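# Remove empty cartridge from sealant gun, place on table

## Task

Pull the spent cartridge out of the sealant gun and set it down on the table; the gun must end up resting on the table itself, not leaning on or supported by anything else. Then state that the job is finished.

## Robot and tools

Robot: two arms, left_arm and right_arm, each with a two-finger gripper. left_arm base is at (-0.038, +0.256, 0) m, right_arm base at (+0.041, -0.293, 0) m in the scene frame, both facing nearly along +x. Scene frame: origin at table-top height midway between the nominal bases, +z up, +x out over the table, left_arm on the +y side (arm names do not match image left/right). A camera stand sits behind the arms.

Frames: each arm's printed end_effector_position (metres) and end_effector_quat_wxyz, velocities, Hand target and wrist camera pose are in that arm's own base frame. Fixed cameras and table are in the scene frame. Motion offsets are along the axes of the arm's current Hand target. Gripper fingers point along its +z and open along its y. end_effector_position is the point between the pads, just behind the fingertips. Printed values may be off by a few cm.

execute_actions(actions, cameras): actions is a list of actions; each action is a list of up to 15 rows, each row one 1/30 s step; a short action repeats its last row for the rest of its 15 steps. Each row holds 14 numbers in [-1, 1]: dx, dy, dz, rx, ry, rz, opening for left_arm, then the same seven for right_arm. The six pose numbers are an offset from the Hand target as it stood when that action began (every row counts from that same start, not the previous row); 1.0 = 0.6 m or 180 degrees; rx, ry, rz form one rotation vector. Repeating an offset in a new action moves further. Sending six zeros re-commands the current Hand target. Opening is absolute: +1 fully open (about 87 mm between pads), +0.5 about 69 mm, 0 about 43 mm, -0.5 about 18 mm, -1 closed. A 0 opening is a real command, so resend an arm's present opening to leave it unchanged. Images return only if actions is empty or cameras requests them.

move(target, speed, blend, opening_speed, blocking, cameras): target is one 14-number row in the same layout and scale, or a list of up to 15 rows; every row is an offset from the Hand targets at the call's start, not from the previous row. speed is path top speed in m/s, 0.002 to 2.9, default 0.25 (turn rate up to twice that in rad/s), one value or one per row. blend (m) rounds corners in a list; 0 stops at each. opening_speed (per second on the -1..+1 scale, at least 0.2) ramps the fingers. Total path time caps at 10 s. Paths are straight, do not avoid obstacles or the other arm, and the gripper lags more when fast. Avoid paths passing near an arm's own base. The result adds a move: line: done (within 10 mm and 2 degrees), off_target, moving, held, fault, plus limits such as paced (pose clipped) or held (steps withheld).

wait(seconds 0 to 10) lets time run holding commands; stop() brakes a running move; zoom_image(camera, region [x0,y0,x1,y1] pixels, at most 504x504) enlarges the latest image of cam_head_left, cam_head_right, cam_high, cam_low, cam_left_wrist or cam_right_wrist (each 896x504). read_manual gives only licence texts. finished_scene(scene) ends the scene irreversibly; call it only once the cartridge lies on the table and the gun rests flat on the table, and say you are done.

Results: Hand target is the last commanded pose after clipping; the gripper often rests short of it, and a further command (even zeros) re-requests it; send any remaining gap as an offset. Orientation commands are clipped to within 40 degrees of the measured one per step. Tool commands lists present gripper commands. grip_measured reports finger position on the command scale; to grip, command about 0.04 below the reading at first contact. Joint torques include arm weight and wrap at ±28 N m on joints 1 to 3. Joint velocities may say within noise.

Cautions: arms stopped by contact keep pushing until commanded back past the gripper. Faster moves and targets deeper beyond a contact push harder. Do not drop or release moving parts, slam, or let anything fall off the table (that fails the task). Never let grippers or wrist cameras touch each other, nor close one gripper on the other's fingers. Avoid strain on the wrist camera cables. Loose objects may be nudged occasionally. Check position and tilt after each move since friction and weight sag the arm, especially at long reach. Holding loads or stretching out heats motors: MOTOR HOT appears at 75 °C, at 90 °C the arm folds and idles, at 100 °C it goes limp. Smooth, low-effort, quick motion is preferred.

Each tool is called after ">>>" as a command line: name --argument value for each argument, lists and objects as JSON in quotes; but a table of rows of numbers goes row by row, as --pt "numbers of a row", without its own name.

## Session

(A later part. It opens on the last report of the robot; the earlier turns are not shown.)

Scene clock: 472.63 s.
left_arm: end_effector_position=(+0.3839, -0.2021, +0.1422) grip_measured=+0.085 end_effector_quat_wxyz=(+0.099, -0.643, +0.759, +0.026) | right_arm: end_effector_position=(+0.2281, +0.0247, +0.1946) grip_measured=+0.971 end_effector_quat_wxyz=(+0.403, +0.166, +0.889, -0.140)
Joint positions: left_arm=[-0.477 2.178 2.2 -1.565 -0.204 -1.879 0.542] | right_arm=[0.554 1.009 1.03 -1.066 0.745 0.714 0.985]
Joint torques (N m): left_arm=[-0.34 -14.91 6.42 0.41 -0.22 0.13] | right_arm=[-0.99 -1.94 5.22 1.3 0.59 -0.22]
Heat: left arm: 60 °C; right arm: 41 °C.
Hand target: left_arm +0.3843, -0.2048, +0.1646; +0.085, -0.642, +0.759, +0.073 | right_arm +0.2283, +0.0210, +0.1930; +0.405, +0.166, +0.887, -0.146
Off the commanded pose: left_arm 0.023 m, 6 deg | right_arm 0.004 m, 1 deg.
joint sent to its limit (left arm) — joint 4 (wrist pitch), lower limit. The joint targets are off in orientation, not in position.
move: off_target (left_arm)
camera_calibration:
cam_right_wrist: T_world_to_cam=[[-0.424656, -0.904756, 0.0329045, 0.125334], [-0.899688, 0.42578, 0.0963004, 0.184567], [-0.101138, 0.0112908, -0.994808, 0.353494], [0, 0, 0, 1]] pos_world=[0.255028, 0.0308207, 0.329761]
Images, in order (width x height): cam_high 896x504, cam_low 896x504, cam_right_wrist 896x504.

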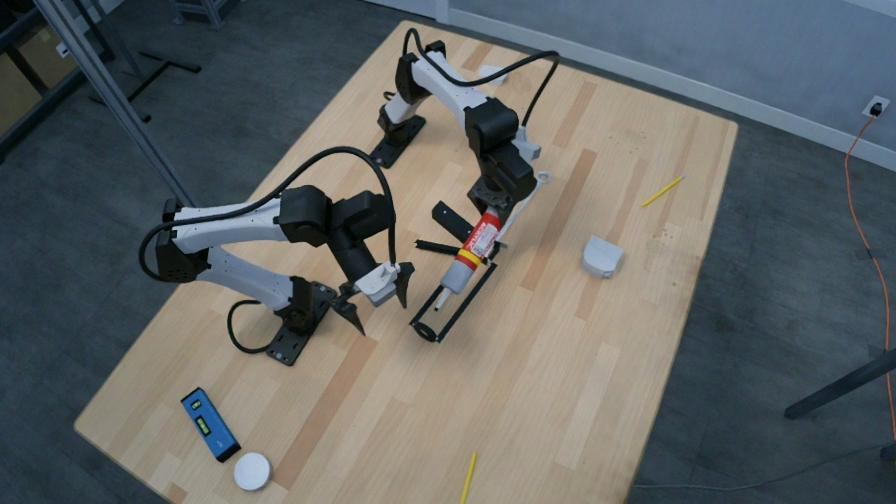

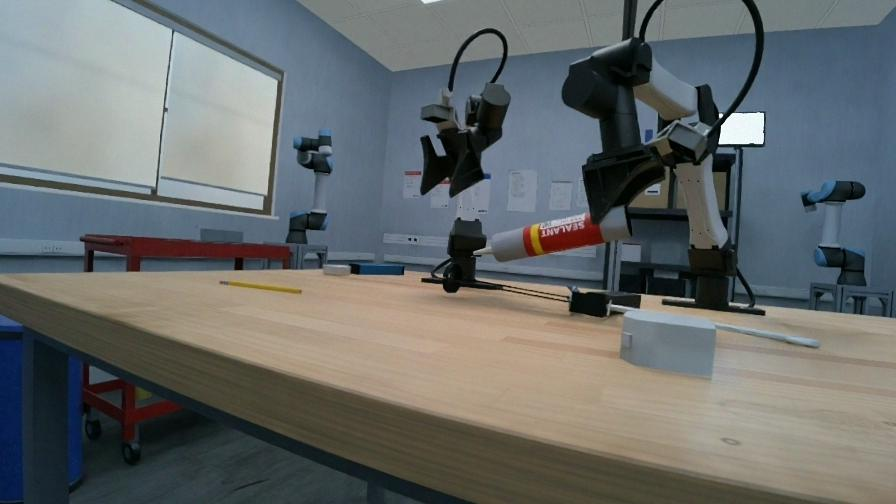

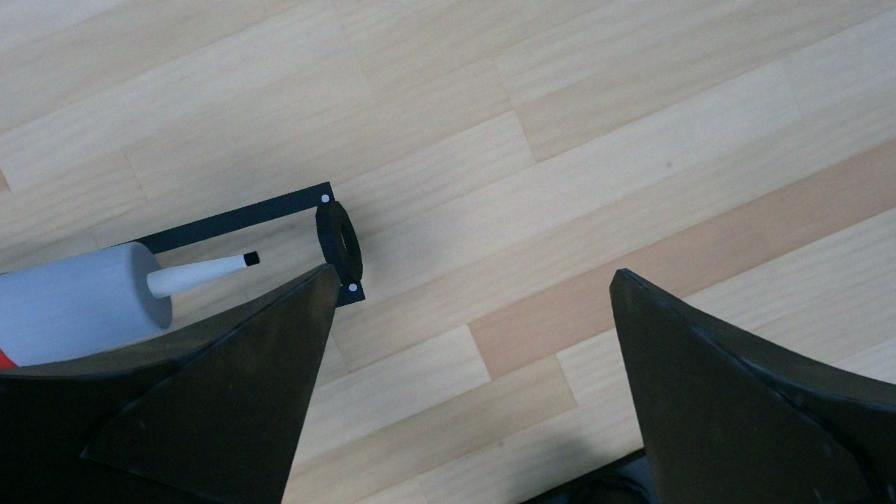

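>>> move --pt "-0.586 0.167 0.153 0 0.03 0 -0.2 0 0 0 0 0 0 1" --pt "-0.5445 0.167 0.331 0 0.072 0 -0.2 0 0 0 0 0 0 1" --speed 0.2 --blend '[0.02,0]' --cameras '["cam_low","cam_high","cam_head_left"]'

>>> zoom_image --camera "cam_low" --region '[600, 180, 896, 360]'

Scene clock: 495.10 s.
left_arm: end_effector_position=(+0.3446, +0.1702, +0.0448) grip_measured=+0.085 end_effector_quat_wxyz=(-0.001, -0.648, +0.761, +0.006) | right_arm: end_effector_position=(+0.2281, +0.0247, +0.1946) grip_measured=+0.971 end_effector_quat_wxyz=(+0.403, +0.166, +0.889, -0.140)
Joint positions: left_arm=[0.536 2.138 1.733 -1.168 -0.012 -0.874 0.542] | right_arm=[0.554 1.009 1.03 -1.066 0.745 0.714 0.985]
Joint torques (N m): left_arm=[0.4 -11.03 5.03 0.5 0.06 0.16] | right_arm=[-0.98 -1.95 5.22 1.3 0.59 -0.22]
Heat: left arm: 67 °C; right arm: 39 °C.
Hand target: left_arm +0.3454, +0.1695, +0.0439; -0.001, -0.646, +0.763, +0.000 | right_arm +0.2283, +0.0210, +0.1930; +0.405, +0.166, +0.887, -0.146
Off the commanded pose: left_arm 0.001 m, 1 deg | right_arm 0.004 m, 1 deg.
move: done
Images, in order (width x height): cam_head_left 896x504, cam_high 896x504, cam_low 896x504.

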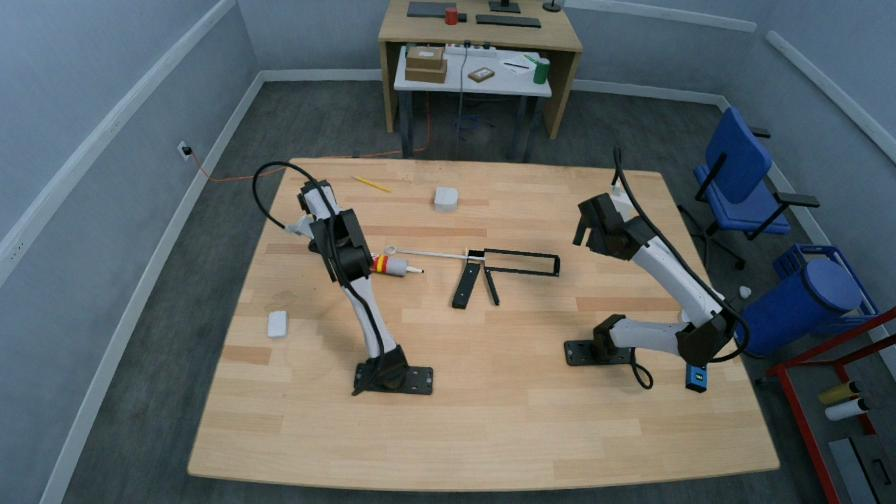

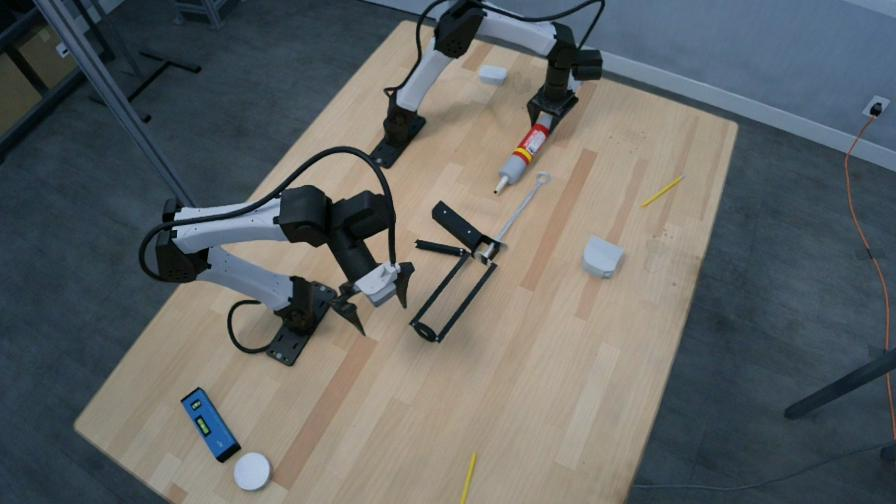

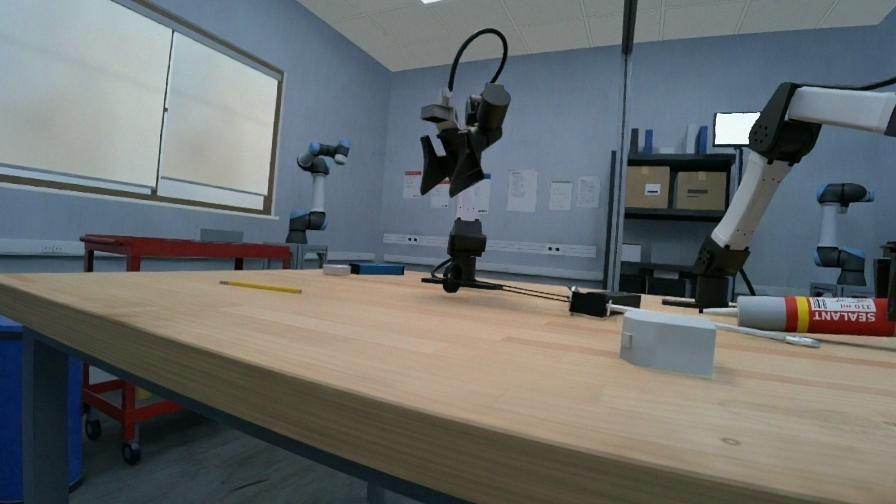

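Scaled by 1.703 from the camera's 896x504 image, which has a finer 1280x720 frame.

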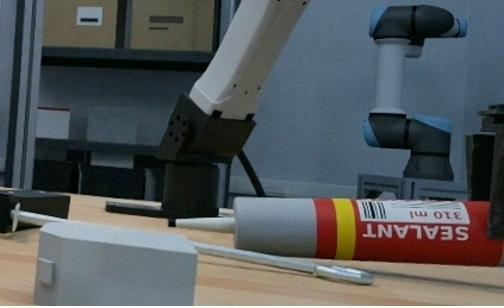

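>>> move --target '[0,0,0.04,0,0,0,-0.2,0,0,0,0,0,0,1]' --speed 0.03 --cameras '["cam_low","cam_left_wrist"]'

>>> zoom_image --camera "cam_low" --region '[600, 180, 896, 360]'

Scene clock: 501.13 s.
left_arm: end_effector_position=(+0.3448, +0.1691, +0.0290) grip_measured=+0.085 end_effector_quat_wxyz=(+0.003, -0.648, +0.762, +0.002) | right_arm: end_effector_position=(+0.2281, +0.0247, +0.1946) grip_measured=+0.971 end_effector_quat_wxyz=(+0.403, +0.166, +0.889, -0.140)
Joint positions: left_arm=[0.537 2.142 1.674 -1.099 -0.005 -0.873 0.542] | right_arm=[0.554 1.009 1.03 -1.066 0.745 0.714 0.985]
Joint torques (N m): left_arm=[0.39 -9.51 4.41 0.69 -0.01 0.15] | right_arm=[-0.99 -1.94 5.23 1.3 0.59 -0.22]
Heat: left arm: 66 °C; right arm: 39 °C.
Hand target: left_arm +0.3453, +0.1695, +0.0199; -0.001, -0.646, +0.763, +0.000 | right_arm +0.2283, +0.0210, +0.1930; +0.405, +0.166, +0.887, -0.146
Off the commanded pose: left_arm 0.009 m, 1 deg | right_arm 0.004 m, 1 deg.
move: done
camera_calibration:
cam_left_wrist: T_world_to_cam=[[0.9926, -0.120235, 0.0169759, -0.327807], [-0.101456, -0.744389, 0.659994, 0.178347], [-0.0667176, -0.656833, -0.751079, 0.300632], [0, 0, 0, 1]] pos_world=[0.363534, 0.290811, 0.113655]
Images, in order (width x height): cam_low 896x504, cam_left_wrist 896x504.

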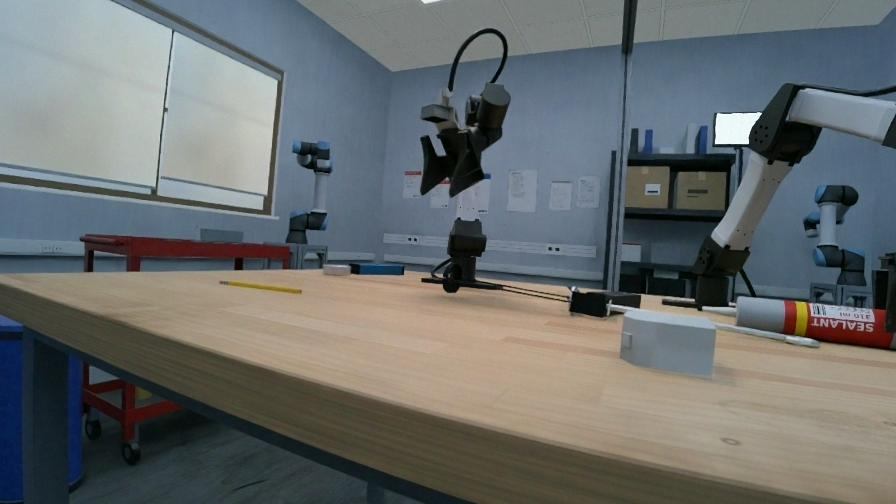

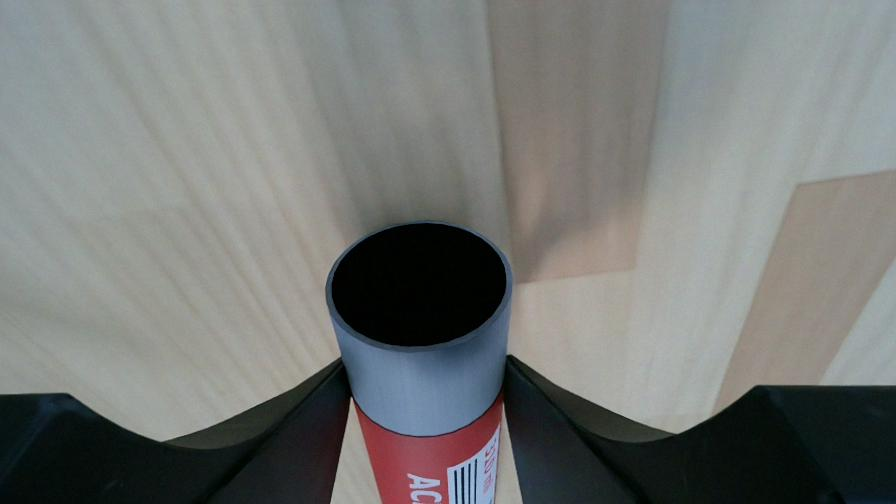

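Scaled by 1.703 from the camera's 896x504 image, which has a finer 1280x720 frame.

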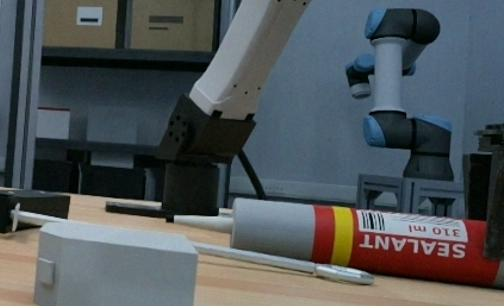

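>>> move --pt "0 0 0.012 0 0 0 -0.2 0 0 0 0 0 0 1" --pt "0 0 0.012 0 0 0 0.4 0 0 0 0 0 0 1" --speed 0.03 --opening_speed 0.25 --cameras '["cam_low","cam_left_wrist"]'

>>> zoom_image --camera "cam_low" --region '[600, 180, 896, 360]'

Scene clock: 514.20 s.
left_arm: end_effector_position=(+0.3459, +0.1692, +0.0191) grip_measured=+0.400 end_effector_quat_wxyz=(+0.002, -0.648, +0.762, -0.002) | right_arm: end_effector_position=(+0.2281, +0.0247, +0.1946) grip_measured=+0.971 end_effector_quat_wxyz=(+0.403, +0.166, +0.889, -0.140)
Joint positions: left_arm=[0.539 2.155 1.654 -1.064 0.002 -0.87 0.7] | right_arm=[0.554 1.009 1.03 -1.066 0.745 0.714 0.985]
Joint torques (N m): left_arm=[0.18 -10.03 4.64 0.59 -0.09 0.13] | right_arm=[-0.99 -1.95 5.23 1.3 0.59 -0.22]
Heat: left arm: 62 °C; right arm: 38 °C.
Hand target: left_arm +0.3453, +0.1694, +0.0126; -0.001, -0.646, +0.763, +0.000 | right_arm +0.2283, +0.0210, +0.1930; +0.405, +0.166, +0.887, -0.146
Off the commanded pose: left_arm 0.006 m, 0 deg | right_arm 0.004 m, 1 deg.
move: done; target 2's new opening was sent with left_arm's hand 0.016 m and 0 deg from that target
camera_calibration:
cam_left_wrist: T_world_to_cam=[[0.992463, -0.120552, 0.0220097, -0.328724], [-0.104672, -0.740531, 0.663821, 0.18546], [-0.0637259, -0.661121, -0.747568, 0.292994], [0, 0, 0, 1]] pos_world=[0.36433, 0.291415, 0.103156]
Images, in order (width x height): cam_low 896x504, cam_left_wrist 896x504.

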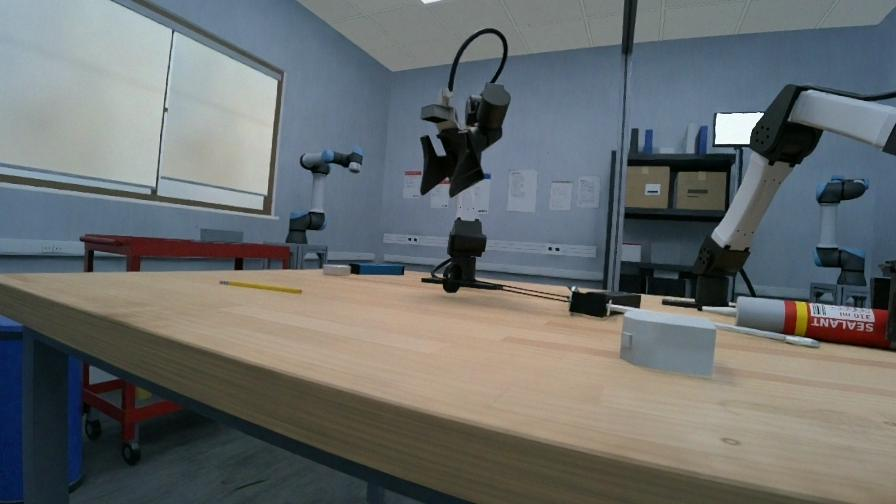

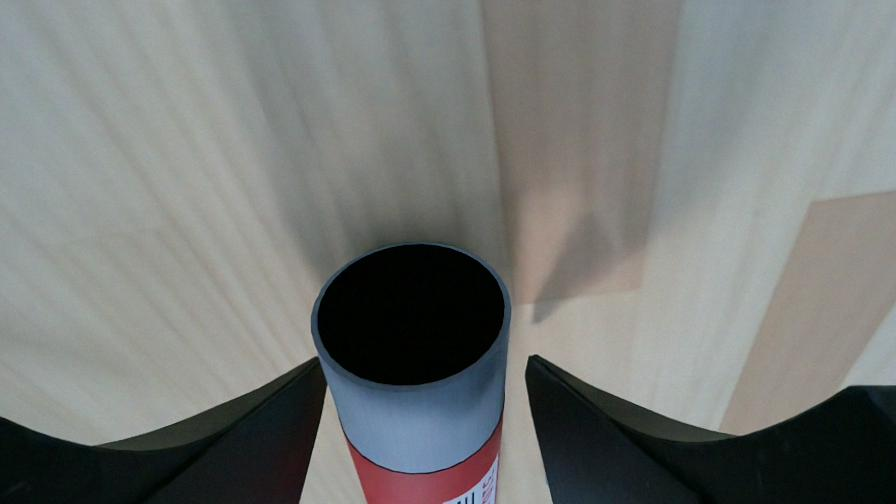

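Scaled by 1.703 from the camera's 896x504 image, which has a finer 1280x720 frame.

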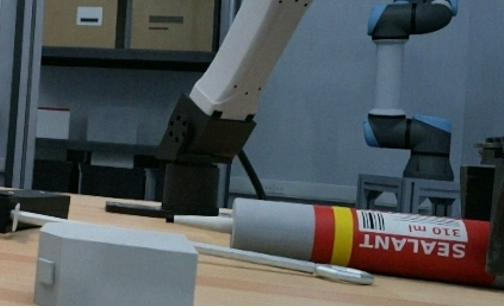

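Released. Open more and rise straight up.

>>> move --pt "0 0 0 0 0 0 1 0 0 0 0 0 0 1" --pt "0 0 -0.2 0 0 0 1 0 0 0 0 0 0 1" --speed 0.12 --opening_speed 0.8 --cameras '["cam_high","cam_low","cam_left_wrist"]'

>>> zoom_image --camera "cam_high" --region '[390, 80, 610, 350]'

Scene clock: 521.97 s.
left_arm: end_effector_position=(+0.3433, +0.1676, +0.1222) grip_measured=+1.000 end_effector_quat_wxyz=(-0.015, -0.648, +0.762, +0.001) | right_arm: end_effector_position=(+0.2281, +0.0247, +0.1946) grip_measured=+0.971 end_effector_quat_wxyz=(+0.403, +0.166, +0.889, -0.140)
Joint positions: left_arm=[0.539 2.155 2.061 -1.508 0.002 -0.87 1] | right_arm=[0.554 1.009 1.03 -1.066 0.745 0.714 0.985]
Joint torques (N m): left_arm=[0.2 -12.33 7.17 0.29 -0.09 0.13] | right_arm=[-0.99 -1.94 5.22 1.3 0.59 -0.22]
Heat: left arm: 61 °C; right arm: 38 °C.
Hand target: left_arm +0.3455, +0.1696, +0.1326; -0.001, -0.646, +0.763, +0.000 | right_arm +0.2283, +0.0210, +0.1930; +0.405, +0.166, +0.887, -0.146
Off the commanded pose: left_arm 0.011 m, 2 deg | right_arm 0.004 m, 1 deg.
move: off_target (left_arm)
camera_calibration:
cam_left_wrist: T_world_to_cam=[[0.992706, -0.120406, -0.00602697, -0.325277], [-0.0842077, -0.728304, 0.680061, 0.104636], [-0.086273, -0.674593, -0.733131, 0.377093], [0, 0, 0, 1]] pos_world=[0.364249, 0.291425, 0.203339]
Images, in order (width x height): cam_high 896x504, cam_low 896x504, cam_left_wrist 896x504.

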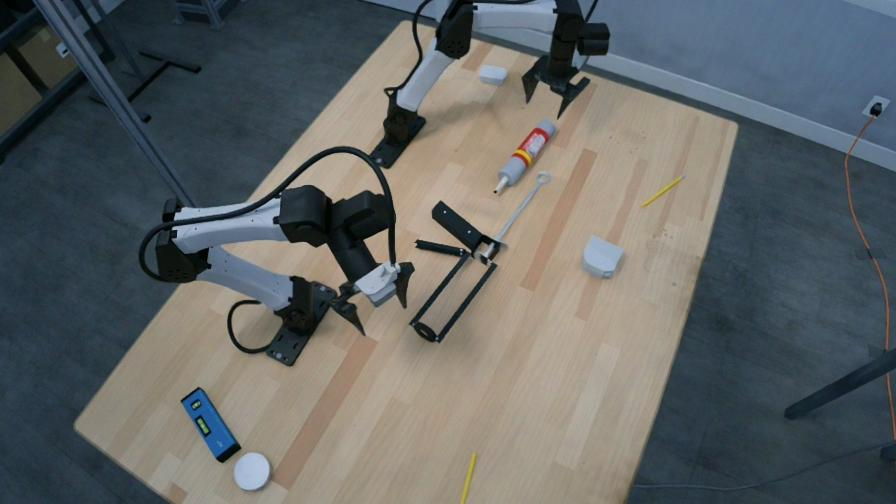

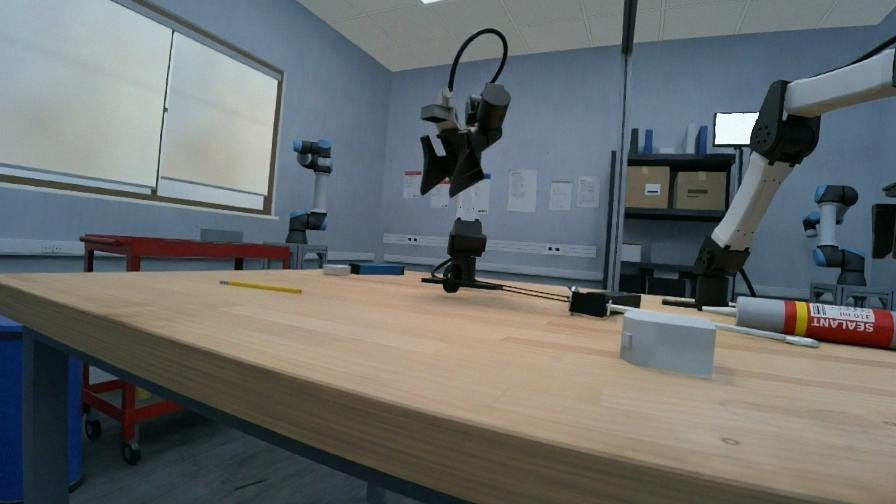

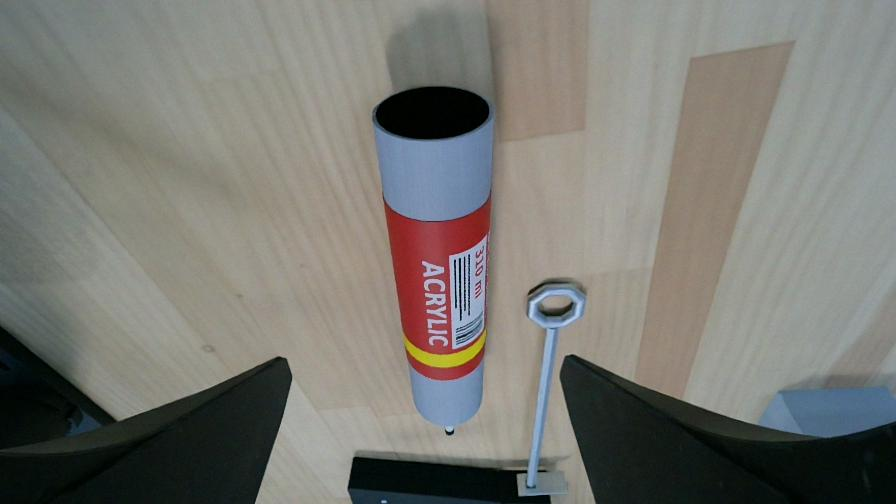

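Scaled by 1.867 from the camera's 896x504 image, which has a finer 1280x720 frame.

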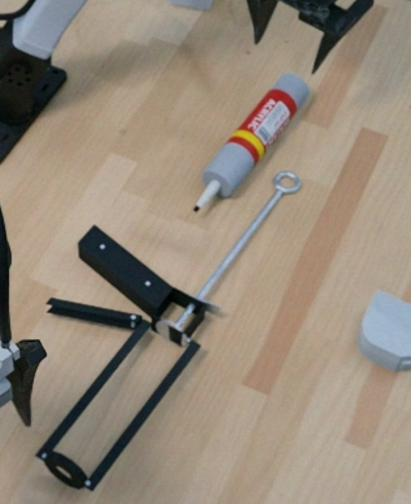

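Done for scene 1: the cartridge is out on the table and the gun lies flat.

>>> finished_scene --scene 1

The scene is finished: the task was done.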